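# Load six desk flasks into incubator, then close it

## Task

Move all six flasks from the desk onto the incubator's shelves. Each one must lie flat directly on a shelf (never on top of another flask), keep the face that was up on the desk facing up, and not overhang the shelf's front edge. Then close the glass door completely, rotate its latch to horizontal, and close the outer door completely. Flasks that were already inside must also finish flat on the shelves, unstacked and with the same face up. Failure if any flask touches the floor, if either door is slammed open or shut, or if the robot tips over or ends up leaning.

## Robot and tools

Robot: a TidyBot++ wheeled base (0.54 m long, 0.50 m wide, 0.38 m tall) carrying one seven-joint arm with a two-finger gripper. The arm's shoulder sits 0.12 m ahead of the base centre and 0.68 m up. There are two cameras: base_camera, fixed on the base and looking forward and down, and wrist_camera, which looks along the hand. The arm begins folded with the hand pointing down; folded, it sticks out up to 0.08 m ahead of the base.

Frames: the base frame has its origin on the floor below the base centre, x forward, y left, z up, in metres. hand_pose and hand_target are reported in it: x, y, z of the point between the finger pads, then quaternion qw, qx, qy, qz. The hand's own z axis runs out along the fingers; the fingers close along its y axis. base_odometry is relative to where the base stood when the scene began, counts wheel rotation only (slip looks like travel), heading in rad, left positive, -3.142 to 3.142. base_tilt gives forward and right lean in degrees.

move: one action plus optional cameras (list of "base_camera", "wrist_camera" or "all"; [] for none) and blocking (true or omitted: returns when everything is still; false: returns within about 0.5 s while motion continues). With no action it only reports state and images.
- base: an object of relative offsets from where the base currently is, measured along the base's axes at the moment the command starts. translate_m is metres forward (negative back), -2 to 2; strafe_m is metres left (negative right), -2 to 2; rotate_rad is radians counter-clockwise seen from above, -6.3 to 6.3. Translate and strafe together make one straight-line move. A base move is cut off after 14 s (time_out).
- joints: absolute targets keyed by name, radians. joint_1_rad (any angle; rotates whole arm about vertical, positive is clockwise from above, opposite to base heading), joint_2_rad (shoulder, -2.249 to 2.249, 0 is upright, positive leans forward), joint_3_rad (any angle), joint_4_rad (elbow, -2.579 to 2.579, 0 straight), joint_5_rad (any angle), joint_6_rad (wrist bend, -2.099 to 2.099), joint_7_rad (any angle; hand roll, at 1.57 with hand down the fingers open left-right). gripper_pos is a scale from 0 (open, pads about 85 mm apart) to 1 (closed); pad gap is roughly 85 x (1 - gripper_pos) mm. Any-angle joints go the short way round, so send steps smaller than half a turn.
- target: one list of seven numbers [x, y, z, qw, qx, qy, qz], an absolute hand pose in the base frame, metres. Alongside target, joints may contain only gripper_pos. The controller chooses the joint angles itself, may swing the elbow, curve and overshoot. Unreachable poses wander up to 10 s and end as time_out. To fine-tune, add (wanted minus hand_pose) to the previous target's x, y, z. To hold a loaded hand still, resend hand_target, not hand_pose.
- speeds: per-action top speed caps: translate_m and strafe_m 0.05 to 0.5 m/s (give just one when both move), rotate_rad 0.1 to 1.57 rad/s.
Unknown keys make a call invalid; out-of-range values get it refused, and a refusal or an uncommanded stop skips later move, wait and finished_scene calls in the same reply.

wait(seconds 0 to 10, cameras): lets the simulation run, then reports; ends early when all motion settles. stop(cameras): brakes every running motion. zoom_image(camera, region [x0, y0, x1, y1] in pixels, max 504 x 504): enlarges part of that camera's latest image (base_camera is 644x364, wrist_camera 644x476). read_manual(section "licences"): licence texts only. finished_scene(scene): the current scene's number; ends it irreversibly, so the goal must hold without the robot.

Result lines: base_status, joint_status, hand_status give done, moving, off_target (rested short, may still push), stopped, contact_stop, time_out, not_followed (a built-in check withheld the arm's targets; "joint command not followed" or "pose unreachable", with a cause for self-collision), torque_fault, or limit_stop_at_motor_heat. For the gripper, done at 1 means nothing was grasped; off_target means an object stopped the fingers. motor_effort is percent of each motor's maximum, with the peak of the last action in brackets. on_its_own lists uncommanded behaviour. "earlier move" shows a non-blocking move's progress. "ARM HIT" means the arm struck the base or itself. Motor temperatures: one per arm joint; MOTOR HOT appears at 60 °C and at 75 °C the arm goes limp for 30 to 60 s; afterwards resend targets. A torque fault freezes the arm for 10 s. Base "done" only means the wheels turned enough; the base may be blocked short of it.

Cautions: the arm does not avoid obstacles and keeps pushing into desks, shelves or doors; nothing keeps it off the base. A held load makes the arm sag, so correct with the offset method and never command a loaded joint to its current reading. The robot can tip if the raised arm snags while the base drives or turns, or if it reaches far out from folded over nearby furniture; backing off or retracting the arm rights it. Move doors gently with slow speeds, avoid gripping items still resting on something hard, avoid fast swings, and never release a flask above the floor. The simulation keeps running while replies are composed, so a running move continues meanwhile. A loose object may occasionally be nudged by an outside disturbance.

Each tool is called after ">>>" as name([rows], argument=value, ...), one row to a line, values as JSON.

## Session

>>> move()

Scene clock: 0.00 s.
Motor temperatures (°C): [33 33 36 32 33 40 47]
base_odometry: x=+0.000 y=+0.000 heading=+0.000
base_tilt: forward=-0.1 right=-0.2
base_status: not commanded
joint_positions: joint_1_rad=+0.003 joint_2_rad=-0.323 joint_3_rad=+3.163 joint_4_rad=-2.535 joint_5_rad=+0.042 joint_6_rad=-0.835 joint_7_rad=+1.569 gripper_pos=+0.000
joint_status: not commanded
motor_effort: joint_1_rad=+0 joint_2_rad=-2 joint_3_rad=+0 joint_4_rad=+16 joint_5_rad=+0 joint_6_rad=+1 joint_7_rad=+0
hand_pose: x=+0.2667 y=-0.0112 z=+0.5830 quat_wxyz=(+0.014, +0.999, +0.001, +0.047) (m; base frame)
hand_target: x=+0.2667 y=-0.0112 z=+0.5830 quat_wxyz=(+0.014, +0.999, +0.001, +0.047) (m; base frame)
hand_status: not commanded
pictures: base_camera, wrist_camera

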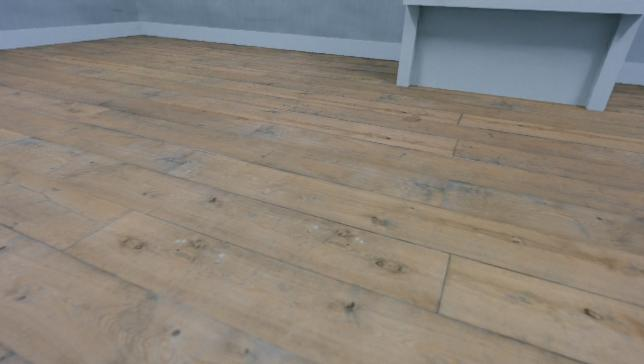

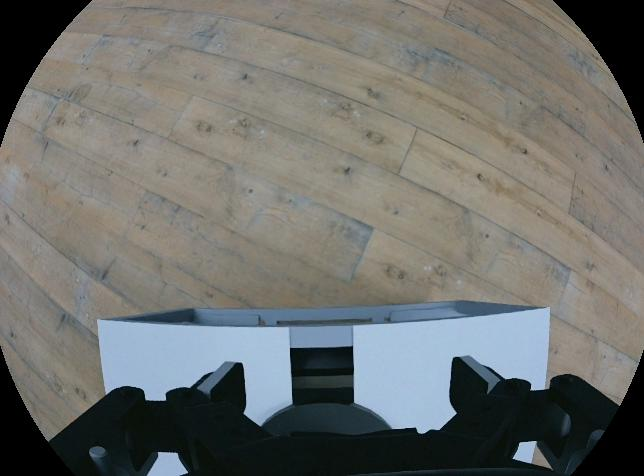

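>>> move(joints={"joint_6_rad": 0.4})

>>> move(base={"rotate_rad": 1.4})

>>> move(base={"rotate_rad": 1.4})

>>> move(base={"rotate_rad": 1.7})

Scene clock: 8.83 s.
Motor temperatures (°C): [33 33 36 32 33 40 47]
move: done
base_odometry: x=+0.000 y=+0.000 heading=+0.000
base_tilt: forward=+0.0 right=-0.2
base_status: not commanded
joint_positions: joint_1_rad=+0.003 joint_2_rad=-0.323 joint_3_rad=+3.163 joint_4_rad=-2.538 joint_5_rad=+0.042 joint_6_rad=+0.344 joint_7_rad=+1.569 gripper_pos=+0.000
joint_status: all done
motor_effort: joint_1_rad=+0(1) joint_2_rad=-7(8) joint_3_rad=+0(0) joint_4_rad=+21(21) joint_5_rad=-1(1) joint_6_rad=+9(10) joint_7_rad=+0(1)
hand_pose: x=+0.5343 y=-0.0045 z=+0.8000 quat_wxyz=(+0.010, +0.805, +0.008, +0.593) (m; base frame)
hand_target: x=+0.5398 y=-0.0041 z=+0.8185 quat_wxyz=(+0.009, +0.787, +0.009, +0.617) (m; base frame)
hand_status: not commanded
pictures: base_camera, wrist_camera
camera_calibration:
wrist_camera: T_world_to_cam=[[0.0377845, -0.999209, -0.0124145, -0.00880344], [-0.279559, 0.00135756, -0.960127, 0.974067], [0.959385, 0.0397485, -0.279287, -0.152343], [0, 0, 0, 1]] pos_world=[0.418797, -0.00406343, 0.892571]

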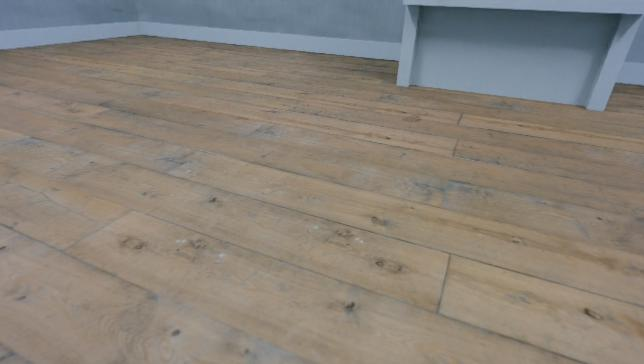

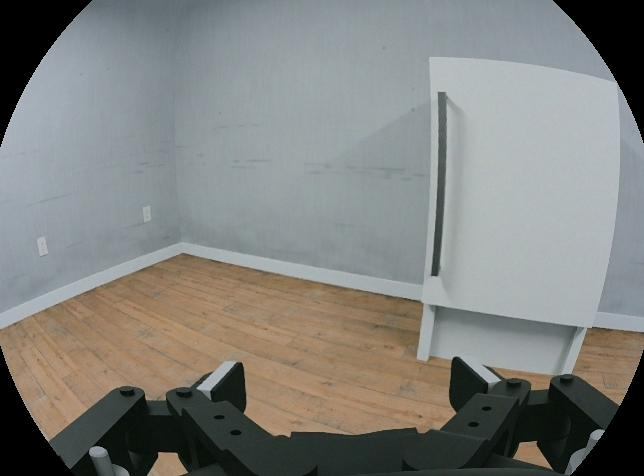

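Scene clock: 11.07 s.
Motor temperatures (°C): [33 33 36 32 33 40 47]
move: done
base_odometry: x=+0.000 y=+0.000 heading=+1.398
base_tilt: forward=+0.0 right=-0.3
base_status: done
joint_positions: joint_1_rad=+0.003 joint_2_rad=-0.323 joint_3_rad=+3.162 joint_4_rad=-2.538 joint_5_rad=+0.042 joint_6_rad=+0.345 joint_7_rad=+1.569 gripper_pos=+0.000
joint_status: not commanded
motor_effort: joint_1_rad=+0(1) joint_2_rad=-8(9) joint_3_rad=+0(2) joint_4_rad=+21(21) joint_5_rad=+0(1) joint_6_rad=+9(10) joint_7_rad=+0(2)
hand_pose: x=+0.5344 y=-0.0041 z=+0.8003 quat_wxyz=(+0.010, +0.805, +0.009, +0.594) (m; base frame)
hand_target: x=+0.5398 y=-0.0041 z=+0.8185 quat_wxyz=(+0.009, +0.787, +0.009, +0.617) (m; base frame)
hand_status: not commanded
pictures: base_camera, wrist_camera
camera_calibration:
wrist_camera: T_world_to_cam=[[0.0386144, -0.999181, -0.0120877, -0.00914098], [-0.278354, 0.000862193, -0.960478, 0.97416], [0.959702, 0.040453, -0.278093, -0.153471], [0, 0, 0, 1]] pos_world=[0.418801, -0.00376506, 0.89287]

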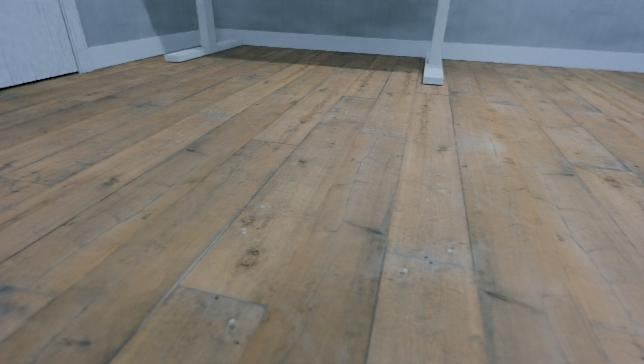

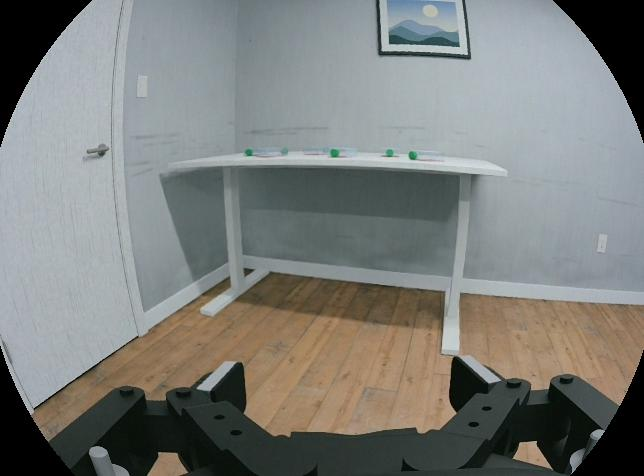

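Scene clock: 13.27 s.
Motor temperatures (°C): [33 33 36 32 33 40 47]
move: done
base_odometry: x=+0.000 y=+0.000 heading=+2.796
base_tilt: forward=-0.1 right=-0.2
base_status: done
joint_positions: joint_1_rad=+0.003 joint_2_rad=-0.323 joint_3_rad=+3.162 joint_4_rad=-2.538 joint_5_rad=+0.042 joint_6_rad=+0.345 joint_7_rad=+1.569 gripper_pos=+0.000
joint_status: not commanded
motor_effort: joint_1_rad=+0(1) joint_2_rad=-8(9) joint_3_rad=+0(1) joint_4_rad=+21(21) joint_5_rad=-1(1) joint_6_rad=+10(10) joint_7_rad=-1(1)
hand_pose: x=+0.5344 y=-0.0040 z=+0.8004 quat_wxyz=(+0.010, +0.805, +0.009, +0.594) (m; base frame)
hand_target: x=+0.5398 y=-0.0041 z=+0.8185 quat_wxyz=(+0.009, +0.787, +0.009, +0.617) (m; base frame)
hand_status: not commanded
pictures: base_camera, wrist_camera
camera_calibration:
wrist_camera: T_world_to_cam=[[0.0389594, -0.999169, -0.0119733, -0.00928837], [-0.278135, 0.000665447, -0.960542, 0.974125], [0.959751, 0.0407524, -0.277878, -0.153688], [0, 0, 0, 1]] pos_world=[0.418802, -0.00366575, 0.89287]

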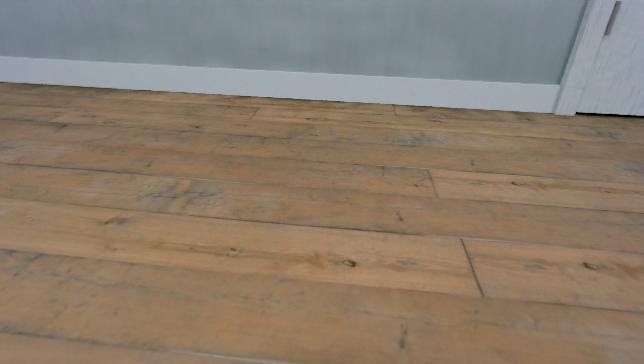

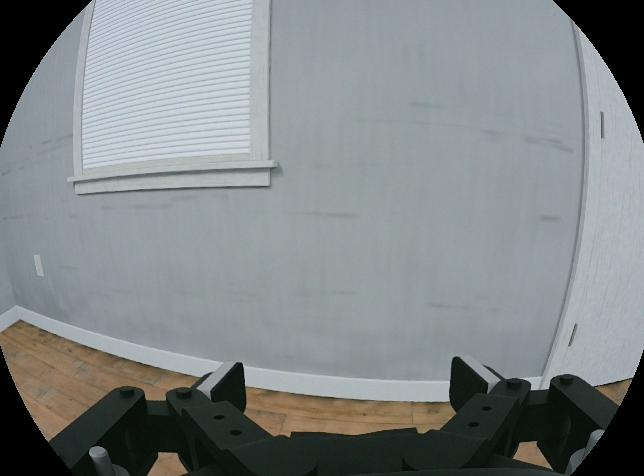

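Scene clock: 15.67 s.
Motor temperatures (°C): [33 33 36 32 33 40 47]
move: done
base_odometry: x=+0.000 y=+0.000 heading=-1.789
base_tilt: forward=-0.1 right=-0.2
base_status: done
joint_positions: joint_1_rad=+0.003 joint_2_rad=-0.323 joint_3_rad=+3.162 joint_4_rad=-2.538 joint_5_rad=+0.042 joint_6_rad=+0.345 joint_7_rad=+1.569 gripper_pos=+0.000
joint_status: not commanded
motor_effort: joint_1_rad=+0(2) joint_2_rad=-8(10) joint_3_rad=+0(1) joint_4_rad=+21(21) joint_5_rad=-1(1) joint_6_rad=+9(10) joint_7_rad=-1(2)
hand_pose: x=+0.5344 y=-0.0041 z=+0.8004 quat_wxyz=(+0.010, +0.804, +0.009, +0.594) (m; base frame)
hand_target: x=+0.5398 y=-0.0041 z=+0.8185 quat_wxyz=(+0.009, +0.787, +0.009, +0.617) (m; base frame)
hand_status: not commanded
pictures: base_camera, wrist_camera
camera_calibration:
wrist_camera: T_world_to_cam=[[0.0387146, -0.999177, -0.0121002, -0.00917204], [-0.27805, 0.000859113, -0.960566, 0.974111], [0.959786, 0.0405524, -0.277788, -0.153778], [0, 0, 0, 1]] pos_world=[0.418801, -0.00376529, 0.892869]

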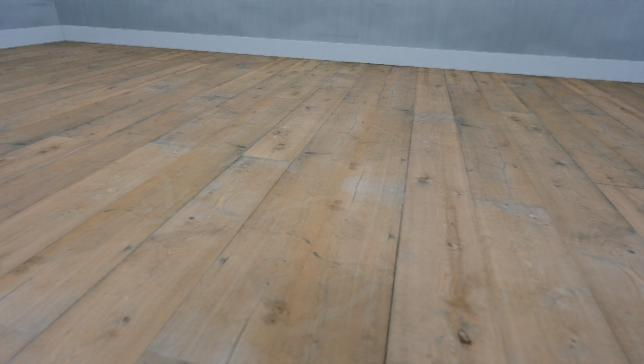

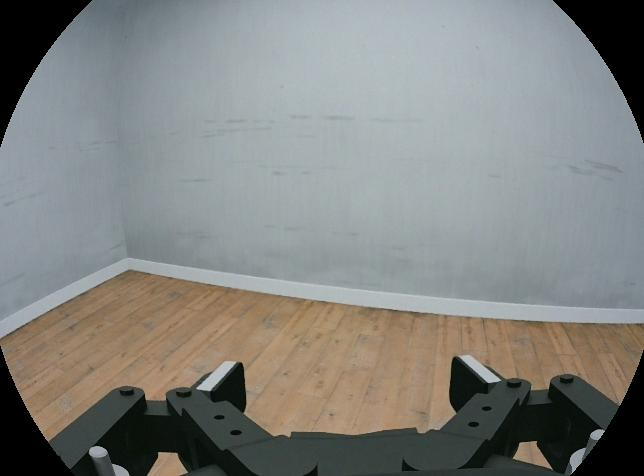

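>>> move(base={"rotate_rad": 1.32}, cameras=[])

>>> move(base={"translate_m": 0.6, "strafe_m":0.06})

Scene clock: 51.53 s.
Motor temperatures (°C): [33 32 35 32 33 40 47]
move: done
base_odometry: x=+0.000 y=+0.000 heading=-0.470
base_tilt: forward=-0.1 right=-0.2
base_status: done
joint_positions: joint_1_rad=+0.003 joint_2_rad=-0.323 joint_3_rad=+3.162 joint_4_rad=-2.538 joint_5_rad=+0.042 joint_6_rad=+0.345 joint_7_rad=+1.569 gripper_pos=+0.000
joint_status: not commanded
motor_effort: joint_1_rad=+0(2) joint_2_rad=-8(9) joint_3_rad=+0(2) joint_4_rad=+21(21) joint_5_rad=-1(1) joint_6_rad=+9(10) joint_7_rad=-1(1)
hand_pose: x=+0.5344 y=-0.0039 z=+0.8005 quat_wxyz=(+0.009, +0.804, +0.009, +0.594) (m; base frame)
hand_target: x=+0.5398 y=-0.0041 z=+0.8185 quat_wxyz=(+0.009, +0.787, +0.009, +0.617) (m; base frame)
hand_status: not commanded
pictures: none
No camera images: "cameras" was empty.

Scene clock: 54.03 s.
Motor temperatures (°C): [33 32 35 32 33 40 47]
move: done
base_odometry: x=+0.562 y=-0.219 heading=-0.469
base_tilt: forward=-0.1 right=-0.3
base_status: done
joint_positions: joint_1_rad=+0.003 joint_2_rad=-0.324 joint_3_rad=+3.162 joint_4_rad=-2.538 joint_5_rad=+0.042 joint_6_rad=+0.347 joint_7_rad=+1.569 gripper_pos=+0.000
joint_status: not commanded
motor_effort: joint_1_rad=+0(1) joint_2_rad=-8(10) joint_3_rad=+0(1) joint_4_rad=+21(22) joint_5_rad=-1(1) joint_6_rad=+9(10) joint_7_rad=+0(1)
hand_pose: x=+0.5345 y=-0.0039 z=+0.8011 quat_wxyz=(+0.009, +0.804, +0.009, +0.595) (m; base frame)
hand_target: x=+0.5398 y=-0.0041 z=+0.8185 quat_wxyz=(+0.009, +0.787, +0.009, +0.617) (m; base frame)
hand_status: not commanded
pictures: base_camera, wrist_camera
camera_calibration:
wrist_camera: T_world_to_cam=[[0.0392062, -0.999161, -0.0118483, -0.00939533], [-0.276032, 0.000566234, -0.961148, 0.974138], [0.960349, 0.0409535, -0.275778, -0.155611], [0, 0, 0, 1]] pos_world=[0.418702, -0.00356622, 0.893265]

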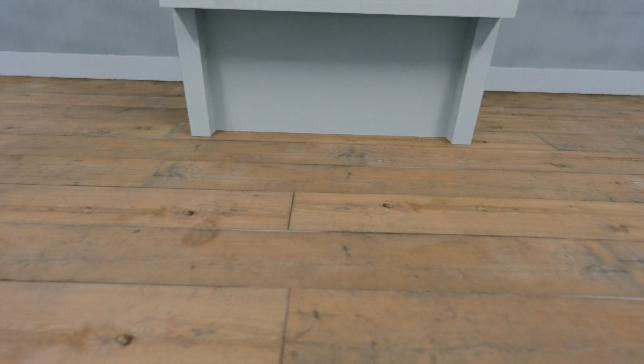

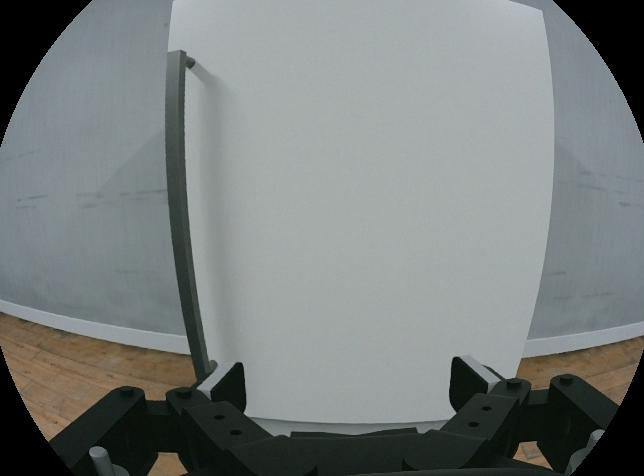

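>>> move(base={"strafe_m": 0.275,"rotate_rad":-0.027}, joints={"joint_6_rad": 0.72})

Scene clock: 84.27 s.
Motor temperatures (°C): [33 32 35 32 33 40 47]
move: done
base_odometry: x=+0.687 y=+0.027 heading=-0.497
base_tilt: forward=+0.0 right=-0.2
base_status: done
joint_positions: joint_1_rad=+0.003 joint_2_rad=-0.324 joint_3_rad=+3.161 joint_4_rad=-2.538 joint_5_rad=+0.042 joint_6_rad=+0.670 joint_7_rad=+1.569 gripper_pos=+0.000
joint_status: all done
motor_effort: joint_1_rad=+0(2) joint_2_rad=-8(10) joint_3_rad=+0(3) joint_4_rad=+21(23) joint_5_rad=-1(1) joint_6_rad=+9(12) joint_7_rad=+0(1)
hand_pose: x=+0.5481 y=-0.0009 z=+0.9006 quat_wxyz=(+0.008, +0.697, +0.011, +0.716) (m; base frame)
hand_target: x=+0.5478 y=-0.0013 z=+0.9173 quat_wxyz=(+0.008, +0.679, +0.010, +0.734) (m; base frame)
hand_status: not commanded
pictures: base_camera, wrist_camera
camera_calibration:
wrist_camera: T_world_to_cam=[[0.0502369, -0.998736, 0.00148807, -0.0238463], [0.0439863, 0.000724024, -0.999032, 0.932329], [0.997768, 0.0502538, 0.0439671, -0.449798], [0, 0, 0, 1]] pos_world=[0.408983, -0.00188711, 0.951238]

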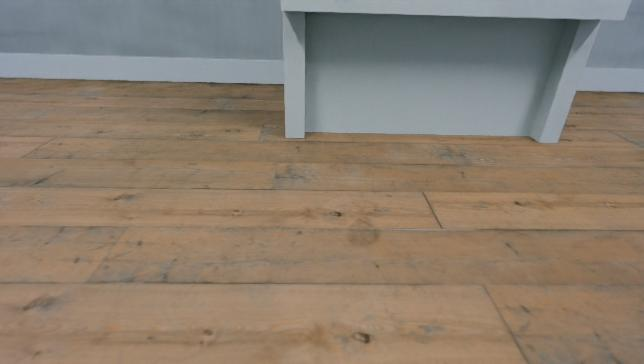

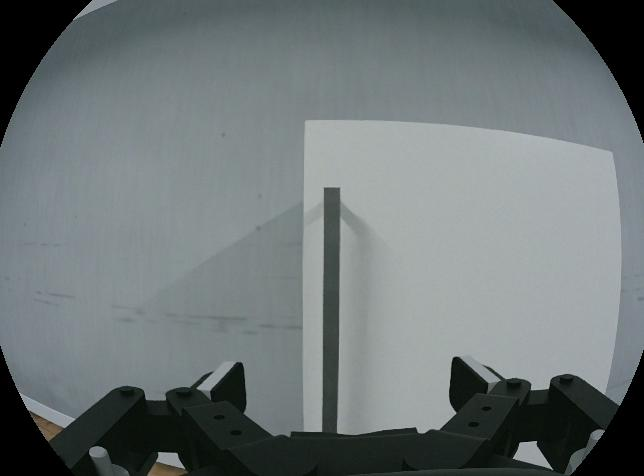

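>>> move(base={"translate_m": 0.38, "strafe_m":0.01}, speeds={"translate_m":0.25})

Scene clock: 94.47 s.
Motor temperatures (°C): [33 32 35 32 33 40 47]
move: done
base_odometry: x=+1.026 y=-0.145 heading=-0.496
base_tilt: forward=-0.1 right=-0.2
base_status: done
joint_positions: joint_1_rad=+0.003 joint_2_rad=-0.325 joint_3_rad=+3.161 joint_4_rad=-2.538 joint_5_rad=+0.042 joint_6_rad=+0.671 joint_7_rad=+1.569 gripper_pos=+0.000
joint_status: not commanded
motor_effort: joint_1_rad=+0(1) joint_2_rad=-7(10) joint_3_rad=+0(1) joint_4_rad=+21(22) joint_5_rad=-1(1) joint_6_rad=+9(10) joint_7_rad=+0(1)
hand_pose: x=+0.5478 y=-0.0009 z=+0.9012 quat_wxyz=(+0.008, +0.697, +0.011, +0.717) (m; base frame)
hand_target: x=+0.5478 y=-0.0013 z=+0.9173 quat_wxyz=(+0.008, +0.679, +0.010, +0.734) (m; base frame)
hand_status: not commanded
pictures: base_camera, wrist_camera
camera_calibration:
wrist_camera: T_world_to_cam=[[0.0502316, -0.998736, 0.00156861, -0.0239061], [0.0455855, 0.000723763, -0.99896, 0.931917], [0.997697, 0.0502508, 0.0455642, -0.451003], [0, 0, 0, 1]] pos_world=[0.408683, -0.0018871, 0.951535]

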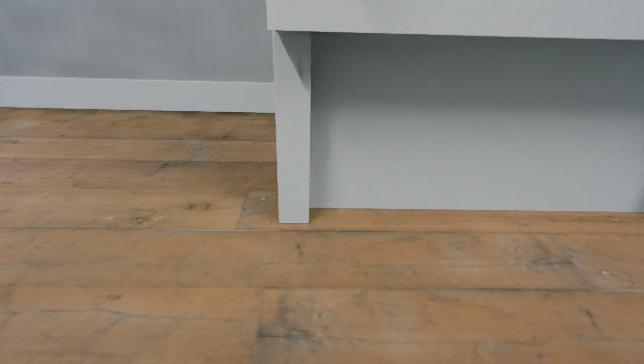

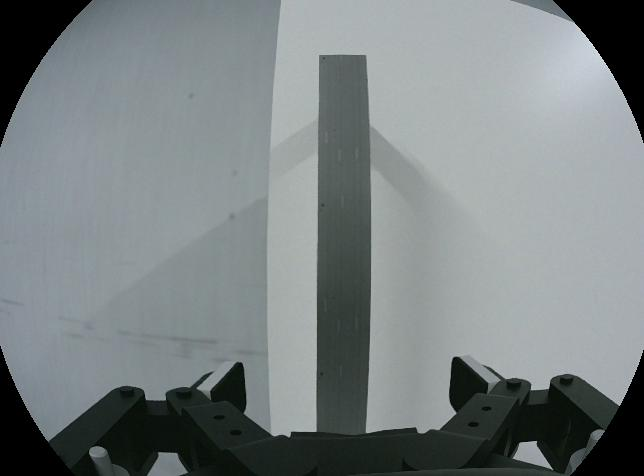

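>>> move(base={"translate_m": 0.05}, speeds={"translate_m":0.1})

>>> move(joints={"gripper_pos": 0.75})

Scene clock: 102.07 s.
Motor temperatures (°C): [33 32 35 32 33 40 47]
move: done
base_odometry: x=+1.070 y=-0.169 heading=-0.496
base_tilt: forward=-0.1 right=-0.2
base_status: done
joint_positions: joint_1_rad=+0.003 joint_2_rad=-0.324 joint_3_rad=+3.161 joint_4_rad=-2.538 joint_5_rad=+0.042 joint_6_rad=+0.671 joint_7_rad=+1.569 gripper_pos=+0.000
joint_status: not commanded
motor_effort: joint_1_rad=-1(1) joint_2_rad=-8(11) joint_3_rad=+0(2) joint_4_rad=+21(22) joint_5_rad=-1(1) joint_6_rad=+10(10) joint_7_rad=+0(1)
hand_pose: x=+0.5480 y=-0.0009 z=+0.9009 quat_wxyz=(+0.008, +0.697, +0.011, +0.717) (m; base frame)
hand_target: x=+0.5478 y=-0.0013 z=+0.9173 quat_wxyz=(+0.008, +0.679, +0.010, +0.734) (m; base frame)
hand_status: not commanded
pictures: base_camera, wrist_camera
camera_calibration:
wrist_camera: T_world_to_cam=[[0.050234, -0.998736, 0.00153306, -0.023878], [0.0448859, 0.000724195, -0.998992, 0.93203], [0.997728, 0.0502521, 0.0448655, -0.450442], [0, 0, 0, 1]] pos_world=[0.408783, -0.00188711, 0.951336]

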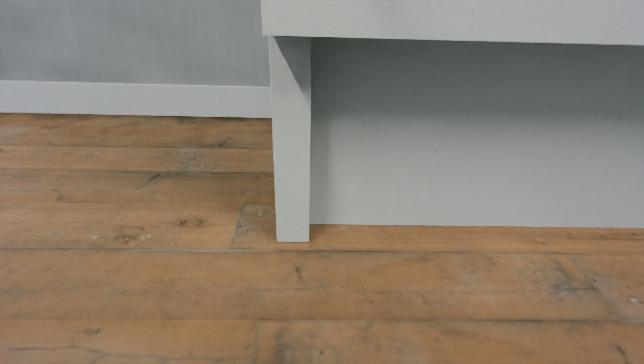

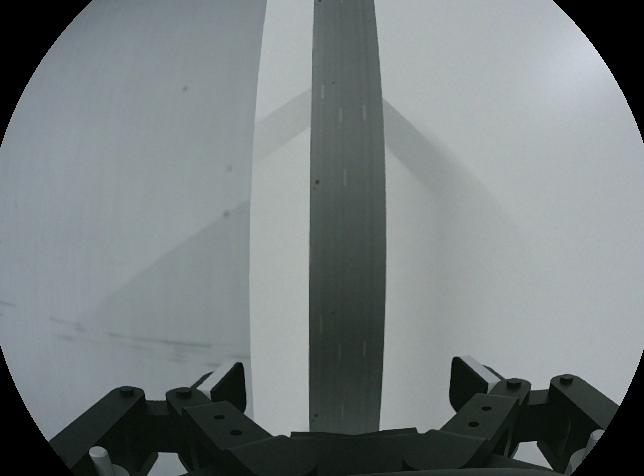

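Scene clock: 103.07 s.
Motor temperatures (°C): [33 32 35 32 33 40 47]
move: done
base_odometry: x=+1.070 y=-0.169 heading=-0.496
base_tilt: forward=-0.1 right=-0.2
base_status: not commanded
joint_positions: joint_1_rad=+0.002 joint_2_rad=-0.324 joint_3_rad=+3.158 joint_4_rad=-2.538 joint_5_rad=+0.041 joint_6_rad=+0.672 joint_7_rad=+1.569 gripper_pos=+0.734
joint_status: all done
motor_effort: joint_1_rad=+1(4) joint_2_rad=-6(8) joint_3_rad=+2(6) joint_4_rad=+23(23) joint_5_rad=+1(4) joint_6_rad=+10(10) joint_7_rad=+2(3)
hand_pose: x=+0.5478 y=+0.0009 z=+0.9008 quat_wxyz=(+0.006, +0.697, +0.012, +0.717) (m; base frame)
hand_target: x=+0.5478 y=-0.0013 z=+0.9173 quat_wxyz=(+0.008, +0.679, +0.010, +0.734) (m; base frame)
hand_status: not commanded
pictures: base_camera, wrist_camera
camera_calibration:
wrist_camera: T_world_to_cam=[[0.0536356, -0.998559, 0.00157376, -0.0240063], [0.0451854, 0.000852629, -0.998978, 0.931802], [0.997538, 0.0536519, 0.045166, -0.450526], [0, 0, 0, 1]] pos_world=[0.4086, -0.000594634, 0.951236]

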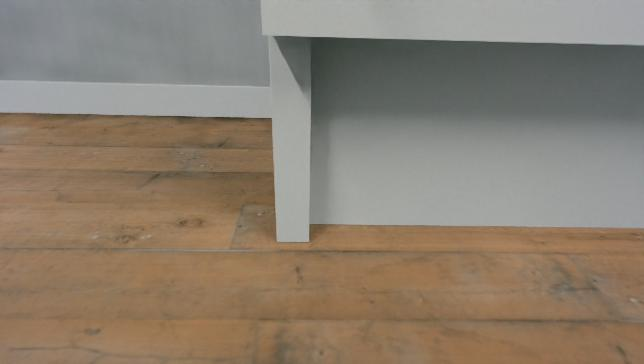

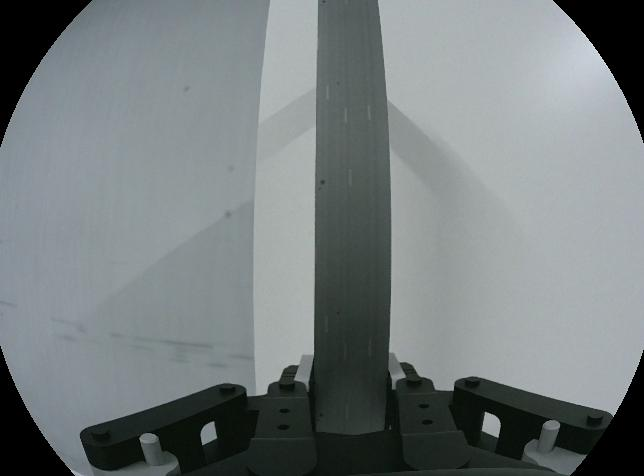

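>>> move(base={"translate_m": -0.12}, speeds={"translate_m":0.06})

Scene clock: 109.03 s.
Motor temperatures (°C): [33 32 35 32 33 40 47]
move: done
base_odometry: x=+0.965 y=-0.112 heading=-0.496
base_tilt: forward=-0.1 right=-0.2
base_status: done
joint_positions: joint_1_rad=+0.007 joint_2_rad=-0.311 joint_3_rad=+3.188 joint_4_rad=-2.530 joint_5_rad=+0.041 joint_6_rad=+0.676 joint_7_rad=+1.569 gripper_pos=+0.734
joint_status: not commanded
motor_effort: joint_1_rad=-3(5) joint_2_rad=-13(27) joint_3_rad=-5(8) joint_4_rad=+18(22) joint_5_rad=+1(3) joint_6_rad=+11(12) joint_7_rad=+1(3)
hand_pose: x=+0.5522 y=-0.0161 z=+0.9008 quat_wxyz=(+0.015, +0.698, -0.003, +0.716) (m; base frame)
hand_target: x=+0.5478 y=-0.0013 z=+0.9173 quat_wxyz=(+0.008, +0.679, +0.010, +0.734) (m; base frame)
hand_status: not commanded
pictures: base_camera, wrist_camera
camera_calibration:
wrist_camera: T_world_to_cam=[[0.019262, -0.999783, -0.00787694, -0.013675], [0.0438232, 0.00871508, -0.999001, 0.932453], [0.998854, 0.0188975, 0.0439816, -0.45425], [0, 0, 0, 1]] pos_world=[0.413129, -0.0132143, 0.951393]

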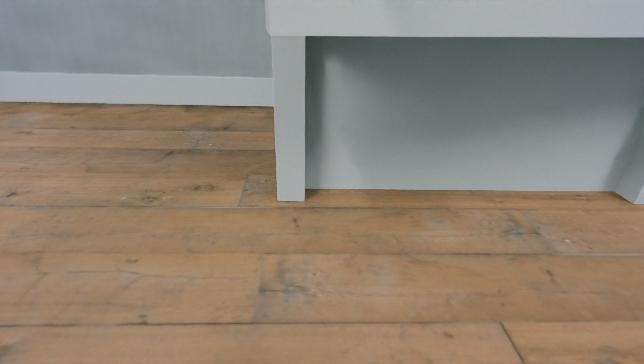

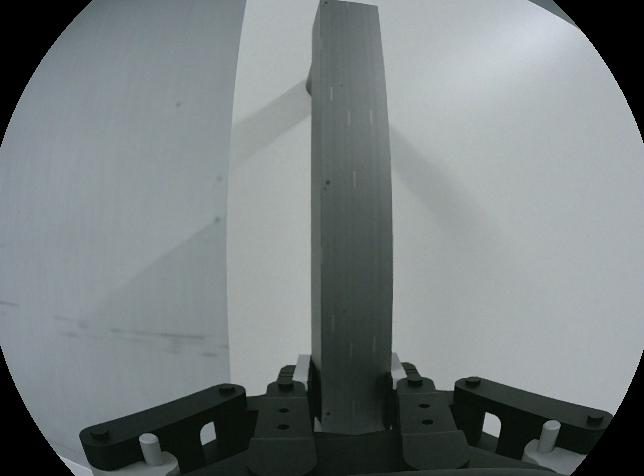

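>>> move(base={"translate_m": -0.165, "strafe_m":-0.2,"rotate_rad":0.28}, speeds={"translate_m":0.085,"rotate_rad":0.1})

Scene clock: 121.70 s.
Motor temperatures (°C): [33 32 35 32 33 40 47]
move: done
base_odometry: x=+0.724 y=-0.209 heading=-0.215
base_tilt: forward=-0.1 right=-0.2
base_status: done
joint_positions: joint_1_rad=+0.049 joint_2_rad=-0.302 joint_3_rad=+3.222 joint_4_rad=-2.524 joint_5_rad=+0.038 joint_6_rad=+0.677 joint_7_rad=+1.569 gripper_pos=+0.734
joint_status: not commanded
motor_effort: joint_1_rad=-8(13) joint_2_rad=-16(17) joint_3_rad=-11(16) joint_4_rad=+16(19) joint_5_rad=+3(6) joint_6_rad=+11(13) joint_7_rad=+0(2)
hand_pose: x=+0.5532 y=-0.0516 z=+0.9007 quat_wxyz=(+0.039, +0.698, -0.034, +0.715) (m; base frame)
hand_target: x=+0.5478 y=-0.0013 z=+0.9173 quat_wxyz=(+0.008, +0.679, +0.010, +0.734) (m; base frame)
hand_status: not commanded
pictures: base_camera, wrist_camera
camera_calibration:
wrist_camera: T_world_to_cam=[[-0.0574459, -0.998145, -0.0201854, 0.00439202], [0.0438002, 0.0176795, -0.998884, 0.933092], [0.997387, -0.0582659, 0.0427033, -0.45657], [0, 0, 0, 1]] pos_world=[0.414759, -0.0387152, 0.951636]

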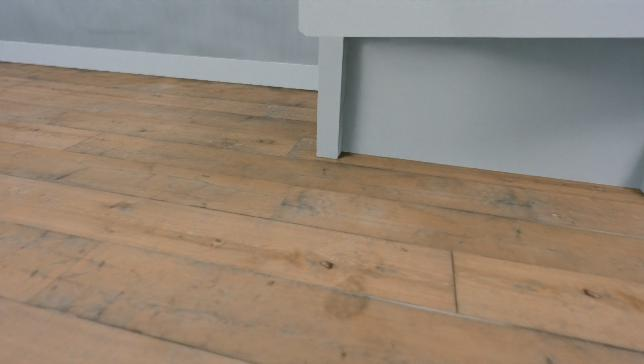

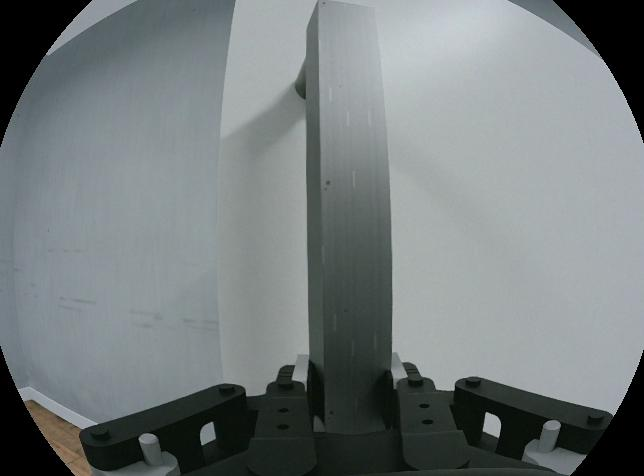

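>>> move(base={"translate_m": -0.195, "strafe_m":-0.29,"rotate_rad":0.32}, speeds={"translate_m":0.1,"rotate_rad":0.1})

Scene clock: 148.03 s.
Motor temperatures (°C): [33 32 35 31 33 40 47]
move: done
base_odometry: x=+0.472 y=-0.451 heading=+0.106
base_tilt: forward=-0.1 right=-0.2
base_status: done
joint_positions: joint_1_rad=+0.046 joint_2_rad=-0.297 joint_3_rad=+3.212 joint_4_rad=-2.521 joint_5_rad=+0.036 joint_6_rad=+0.677 joint_7_rad=+1.569 gripper_pos=+0.734
joint_status: not commanded
motor_effort: joint_1_rad=-6(12) joint_2_rad=-15(19) joint_3_rad=-8(16) joint_4_rad=+16(20) joint_5_rad=+2(5) joint_6_rad=+10(12) joint_7_rad=+1(2)
hand_pose: x=+0.5553 y=-0.0457 z=+0.9008 quat_wxyz=(+0.035, +0.698, -0.030, +0.715) (m; base frame)
hand_target: x=+0.5478 y=-0.0013 z=+0.9173 quat_wxyz=(+0.008, +0.679, +0.010, +0.734) (m; base frame)
hand_status: not commanded
pictures: base_camera, wrist_camera
camera_calibration:
wrist_camera: T_world_to_cam=[[-0.045317, -0.998801, -0.0185024, 0.00209117], [0.0428055, 0.0165629, -0.998946, 0.933471], [0.998055, -0.0460612, 0.0420036, -0.45757], [0, 0, 0, 1]] pos_world=[0.416817, -0.0344486, 0.951746]

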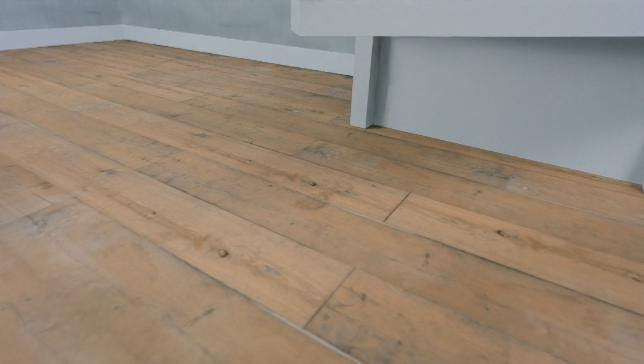

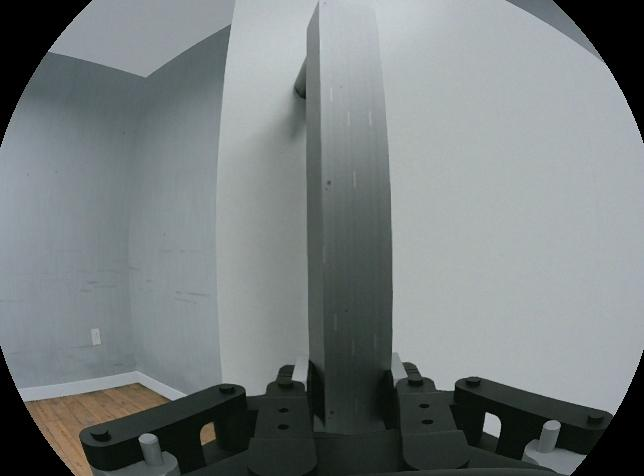

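>>> move(base={"translate_m": -0.222, "strafe_m":-0.32,"rotate_rad":0.35}, speeds={"translate_m":0.11,"rotate_rad":0.1})

Scene clock: 158.03 s.
Motor temperatures (°C): [33 32 35 31 33 40 47]
move: done
base_odometry: x=+0.285 y=-0.792 heading=+0.456
base_tilt: forward=-0.1 right=-0.2
base_status: done
joint_positions: joint_1_rad=+0.049 joint_2_rad=-0.290 joint_3_rad=+3.230 joint_4_rad=-2.515 joint_5_rad=+0.034 joint_6_rad=+0.678 joint_7_rad=+1.569 gripper_pos=+0.734
joint_status: not commanded
motor_effort: joint_1_rad=-10(12) joint_2_rad=-18(19) joint_3_rad=-13(17) joint_4_rad=+15(19) joint_5_rad=+4(6) joint_6_rad=+12(13) joint_7_rad=+0(2)
hand_pose: x=+0.5568 y=-0.0563 z=+0.9008 quat_wxyz=(+0.040, +0.698, -0.039, +0.714) (m; base frame)
hand_target: x=+0.5478 y=-0.0013 z=+0.9173 quat_wxyz=(+0.008, +0.679, +0.010, +0.734) (m; base frame)
hand_status: not commanded
pictures: base_camera, wrist_camera
camera_calibration:
wrist_camera: T_world_to_cam=[[-0.066835, -0.997463, -0.0245202, 0.00903884], [0.0423718, 0.0217155, -0.998866, 0.934023], [0.996864, -0.0677982, 0.040813, -0.459027], [0, 0, 0, 1]] pos_world=[0.418615, -0.0423881, 0.95192]

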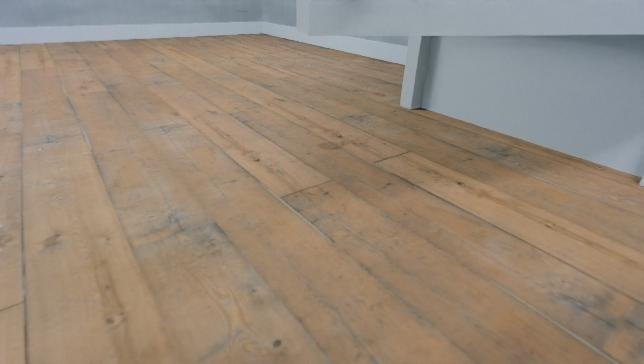

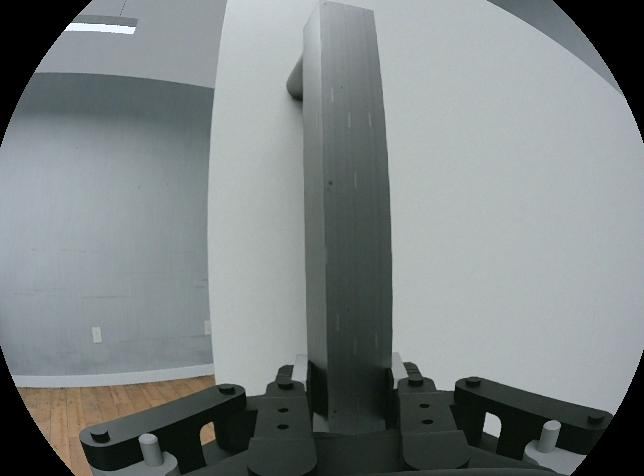

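>>> move(base={"translate_m": -0.25, "strafe_m":-0.37,"rotate_rad":0.4}, speeds={"translate_m":0.11,"rotate_rad":0.1})

Scene clock: 168.13 s.
Motor temperatures (°C): [33 32 35 31 33 40 47]
move: done
base_odometry: x=+0.224 y=-1.235 heading=+0.857
base_tilt: forward=-0.1 right=-0.2
base_status: done
joint_positions: joint_1_rad=+0.079 joint_2_rad=-0.271 joint_3_rad=+3.263 joint_4_rad=-2.499 joint_5_rad=+0.029 joint_6_rad=+0.678 joint_7_rad=+1.569 gripper_pos=+0.734
joint_status: not commanded
motor_effort: joint_1_rad=-15(18) joint_2_rad=-22(24) joint_3_rad=-19(23) joint_4_rad=+11(18) joint_5_rad=+5(7) joint_6_rad=+11(13) joint_7_rad=-3(4)
hand_pose: x=+0.5595 y=-0.0876 z=+0.9008 quat_wxyz=(+0.060, +0.697, -0.066, +0.711) (m; base frame)
hand_target: x=+0.5478 y=-0.0013 z=+0.9173 quat_wxyz=(+0.008, +0.679, +0.010, +0.734) (m; base frame)
hand_status: not commanded
pictures: base_camera, wrist_camera
camera_calibration:
wrist_camera: T_world_to_cam=[[-0.132254, -0.990561, -0.0360127, 0.0255218], [0.0417924, 0.030727, -0.998654, 0.935634], [0.990334, -0.133581, 0.0373341, -0.462813], [0, 0, 0, 1]] pos_world=[0.422612, -0.0652914, 0.952572]

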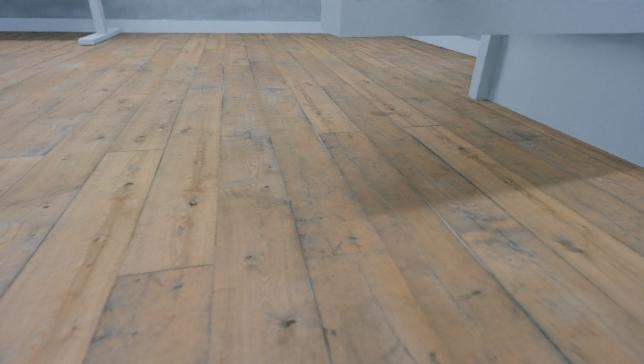

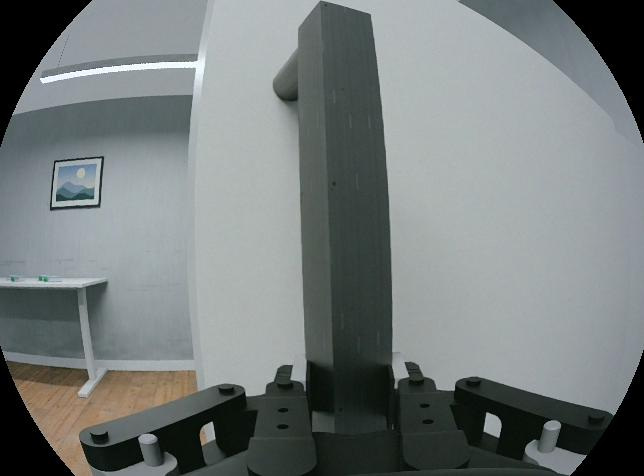

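>>> move(base={"translate_m": -0.26, "strafe_m":-0.43,"rotate_rad":0.48}, speeds={"translate_m":0.11,"rotate_rad":0.1})

Scene clock: 179.70 s.
Motor temperatures (°C): [33 32 35 31 33 40 47]
move: done
base_odometry: x=+0.379 y=-1.713 heading=+1.336
base_tilt: forward=+0.0 right=-0.2
base_status: done
joint_positions: joint_1_rad=+0.013 joint_2_rad=-0.338 joint_3_rad=+3.160 joint_4_rad=-2.553 joint_5_rad=+0.032 joint_6_rad=+0.680 joint_7_rad=+1.569 gripper_pos=+0.750
joint_status: not commanded
motor_effort: joint_1_rad=+0(17) joint_2_rad=-7(48) joint_3_rad=+1(22) joint_4_rad=+21(25) joint_5_rad=+0(7) joint_6_rad=+10(13) joint_7_rad=-1(4)
hand_pose: x=+0.5422 y=-0.0068 z=+0.9012 quat_wxyz=(+0.010, +0.694, +0.002, +0.720) (m; base frame)
hand_target: x=+0.5478 y=-0.0013 z=+0.9173 quat_wxyz=(+0.008, +0.679, +0.010, +0.734) (m; base frame)
hand_status: not commanded
pictures: base_camera, wrist_camera
camera_calibration:
wrist_camera: T_world_to_cam=[[0.0346036, -0.999379, -0.00668947, -0.0136191], [0.0530158, 0.00851965, -0.998557, 0.927911], [0.997994, 0.034199, 0.0532777, -0.452237], [0, 0, 0, 1]] pos_world=[0.402607, -0.00605011, 0.950576]

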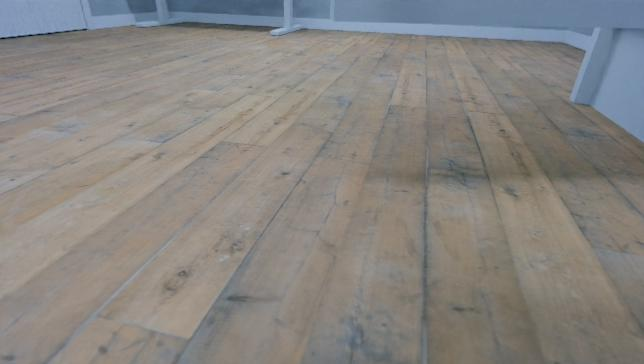

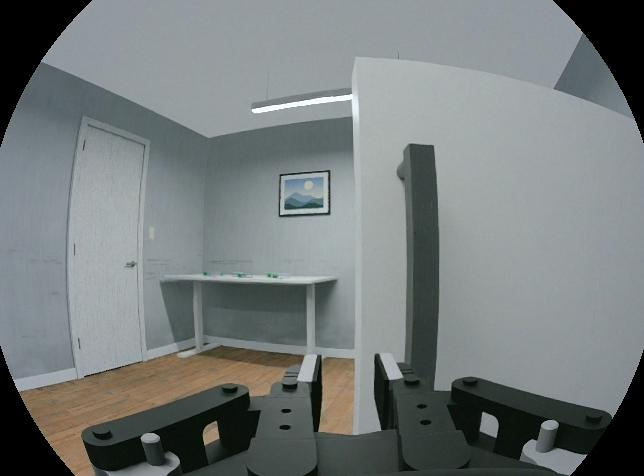

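>>> move(base={"strafe_m": 0.83}, cameras=[])

>>> move(base={"translate_m": 0.53}, cameras=[])

>>> move(base={"rotate_rad": -1.5})

Scene clock: 201.87 s.
Motor temperatures (°C): [33 32 34 31 33 40 47]
move: done
base_odometry: x=-0.429 y=-1.520 heading=+1.336
base_tilt: forward=-0.1 right=-0.2
base_status: done
joint_positions: joint_1_rad=+0.013 joint_2_rad=-0.337 joint_3_rad=+3.161 joint_4_rad=-2.553 joint_5_rad=+0.032 joint_6_rad=+0.680 joint_7_rad=+1.569 gripper_pos=+0.750
joint_status: not commanded
motor_effort: joint_1_rad=+0(2) joint_2_rad=-6(8) joint_3_rad=+0(2) joint_4_rad=+21(21) joint_5_rad=-1(1) joint_6_rad=+10(10) joint_7_rad=+0(1)
hand_pose: x=+0.5425 y=-0.0072 z=+0.9007 quat_wxyz=(+0.010, +0.695, +0.002, +0.719) (m; base frame)
hand_target: x=+0.5478 y=-0.0013 z=+0.9173 quat_wxyz=(+0.008, +0.679, +0.010, +0.734) (m; base frame)
hand_status: not commanded
pictures: none
No camera images: "cameras" was empty.

Scene clock: 204.27 s.
Motor temperatures (°C): [33 32 34 31 33 40 47]
move: done
base_odometry: x=-0.306 y=-1.004 heading=+1.337
base_tilt: forward=-0.1 right=-0.3
base_status: done
joint_positions: joint_1_rad=+0.013 joint_2_rad=-0.330 joint_3_rad=+3.161 joint_4_rad=-2.551 joint_5_rad=+0.032 joint_6_rad=+0.680 joint_7_rad=+1.569 gripper_pos=+0.750
joint_status: not commanded
motor_effort: joint_1_rad=+0(1) joint_2_rad=-8(10) joint_3_rad=+0(1) joint_4_rad=+21(22) joint_5_rad=-1(1) joint_6_rad=+10(10) joint_7_rad=-1(1)
hand_pose: x=+0.5442 y=-0.0072 z=+0.8985 quat_wxyz=(+0.010, +0.697, +0.002, +0.717) (m; base frame)
hand_target: x=+0.5478 y=-0.0013 z=+0.9173 quat_wxyz=(+0.008, +0.679, +0.010, +0.734) (m; base frame)
hand_status: not commanded
pictures: none
No camera images: "cameras" was empty.

Scene clock: 206.53 s.
Motor temperatures (°C): [33 32 34 31 33 40 47]
move: done
base_odometry: x=-0.306 y=-1.004 heading=-0.161
base_tilt: forward=-0.2 right=-0.3
base_status: done
joint_positions: joint_1_rad=+0.013 joint_2_rad=-0.330 joint_3_rad=+3.163 joint_4_rad=-2.551 joint_5_rad=+0.032 joint_6_rad=+0.680 joint_7_rad=+1.569 gripper_pos=+0.750
joint_status: not commanded
motor_effort: joint_1_rad=+0(1) joint_2_rad=-8(9) joint_3_rad=+0(3) joint_4_rad=+21(21) joint_5_rad=+0(2) joint_6_rad=+10(10) joint_7_rad=+0(1)
hand_pose: x=+0.5442 y=-0.0080 z=+0.8985 quat_wxyz=(+0.011, +0.697, +0.001, +0.717) (m; base frame)
hand_target: x=+0.5478 y=-0.0013 z=+0.9173 quat_wxyz=(+0.008, +0.679, +0.010, +0.734) (m; base frame)
hand_status: not commanded
pictures: base_camera, wrist_camera
camera_calibration:
wrist_camera: T_world_to_cam=[[0.0321906, -0.999451, -0.00781875, -0.0125561], [0.0463063, 0.00930576, -0.998884, 0.929043], [0.998408, 0.0317926, 0.0465805, -0.448223], [0, 0, 0, 1]] pos_world=[0.404894, -0.00694448, 0.948787]

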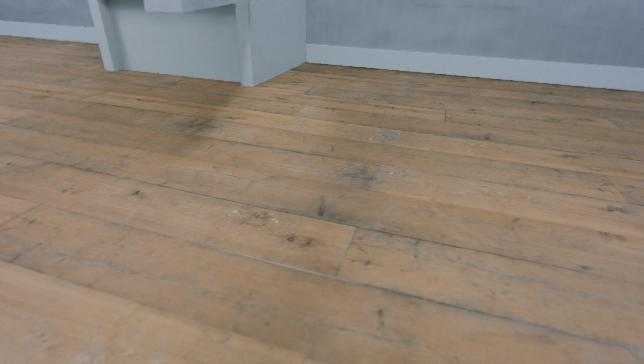

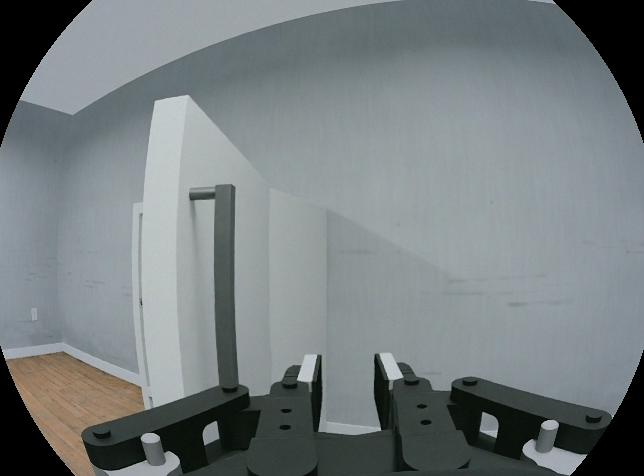

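>>> move(base={"strafe_m": 1.1}, cameras=[])

>>> move(base={"rotate_rad": -0.336}, cameras=[])

>>> move(base={"translate_m": 0.45, "strafe_m":-0.05})

Scene clock: 215.83 s.
Motor temperatures (°C): [33 32 34 31 33 40 47]
move: done
base_odometry: x=-0.129 y=+0.081 heading=-0.163
base_tilt: forward=-0.1 right=-0.2
base_status: done
joint_positions: joint_1_rad=+0.013 joint_2_rad=-0.330 joint_3_rad=+3.163 joint_4_rad=-2.551 joint_5_rad=+0.032 joint_6_rad=+0.680 joint_7_rad=+1.569 gripper_pos=+0.750
joint_status: not commanded
motor_effort: joint_1_rad=-1(1) joint_2_rad=-8(9) joint_3_rad=+0(2) joint_4_rad=+21(21) joint_5_rad=+0(1) joint_6_rad=+10(10) joint_7_rad=+0(1)
hand_pose: x=+0.5442 y=-0.0082 z=+0.8985 quat_wxyz=(+0.011, +0.697, +0.001, +0.717) (m; base frame)
hand_target: x=+0.5478 y=-0.0013 z=+0.9173 quat_wxyz=(+0.008, +0.679, +0.010, +0.734) (m; base frame)
hand_status: not commanded
pictures: none
No camera images: "cameras" was empty.

Scene clock: 217.07 s.
Motor temperatures (°C): [33 32 34 31 33 40 47]
move: done
base_odometry: x=-0.129 y=+0.082 heading=-0.498
base_tilt: forward=-0.1 right=-0.2
base_status: done
joint_positions: joint_1_rad=+0.013 joint_2_rad=-0.330 joint_3_rad=+3.164 joint_4_rad=-2.551 joint_5_rad=+0.032 joint_6_rad=+0.680 joint_7_rad=+1.569 gripper_pos=+0.750
joint_status: not commanded
motor_effort: joint_1_rad=+0(1) joint_2_rad=-7(9) joint_3_rad=+0(2) joint_4_rad=+21(21) joint_5_rad=-1(1) joint_6_rad=+9(10) joint_7_rad=-1(2)
hand_pose: x=+0.5442 y=-0.0086 z=+0.8985 quat_wxyz=(+0.011, +0.697, +0.001, +0.717) (m; base frame)
hand_target: x=+0.5478 y=-0.0013 z=+0.9173 quat_wxyz=(+0.008, +0.679, +0.010, +0.734) (m; base frame)
hand_status: not commanded
pictures: none
No camera images: "cameras" was empty.

Scene clock: 219.17 s.
Motor temperatures (°C): [33 32 34 31 33 40 47]
move: done
base_odometry: x=+0.242 y=-0.177 heading=-0.499
base_tilt: forward=-0.1 right=-0.2
base_status: done
joint_positions: joint_1_rad=+0.013 joint_2_rad=-0.324 joint_3_rad=+3.164 joint_4_rad=-2.550 joint_5_rad=+0.032 joint_6_rad=+0.680 joint_7_rad=+1.569 gripper_pos=+0.750
joint_status: not commanded
motor_effort: joint_1_rad=+0(1) joint_2_rad=-8(12) joint_3_rad=+0(1) joint_4_rad=+21(22) joint_5_rad=+0(1) joint_6_rad=+9(10) joint_7_rad=-1(1)
hand_pose: x=+0.5457 y=-0.0086 z=+0.8968 quat_wxyz=(+0.011, +0.698, +0.001, +0.716) (m; base frame)
hand_target: x=+0.5478 y=-0.0013 z=+0.9173 quat_wxyz=(+0.008, +0.679, +0.010, +0.734) (m; base frame)
hand_status: not commanded
pictures: base_camera, wrist_camera
camera_calibration:
wrist_camera: T_world_to_cam=[[0.0310698, -0.999482, -0.00839881, -0.0121142], [0.0418034, 0.00969492, -0.999079, 0.929893], [0.998643, 0.03069, 0.042083, -0.445789], [0, 0, 0, 1]] pos_world=[0.406687, -0.00744188, 0.947695]

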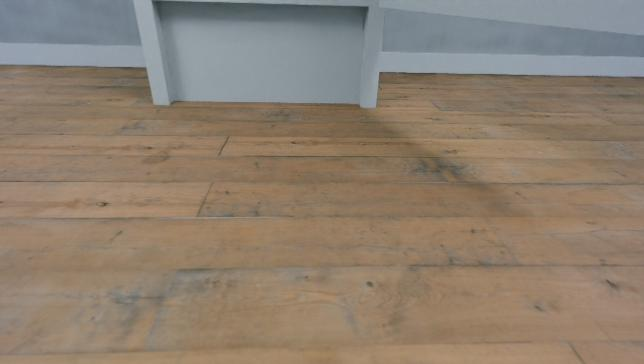

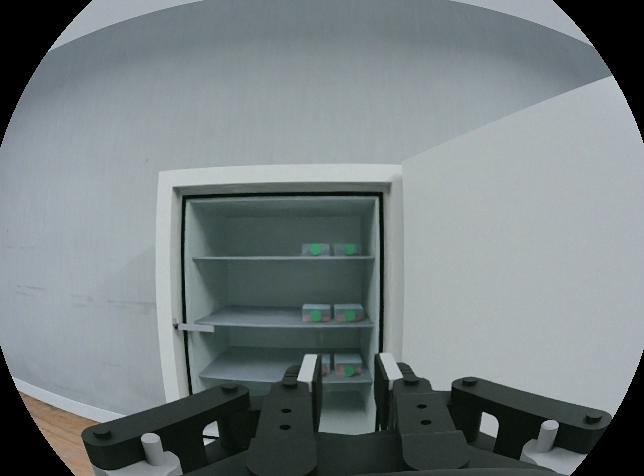

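>>> zoom_image(camera="wrist_camera", region=[150, 150, 410, 440])

Scaled by 1.738.

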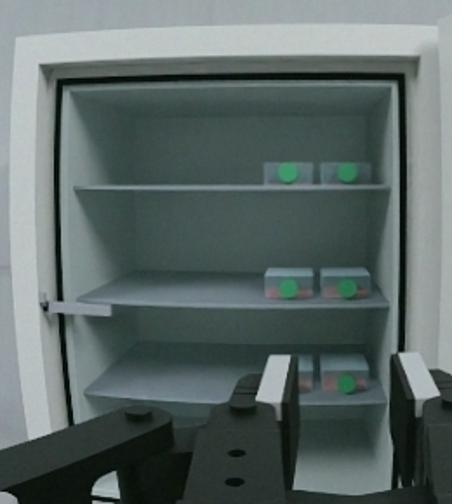

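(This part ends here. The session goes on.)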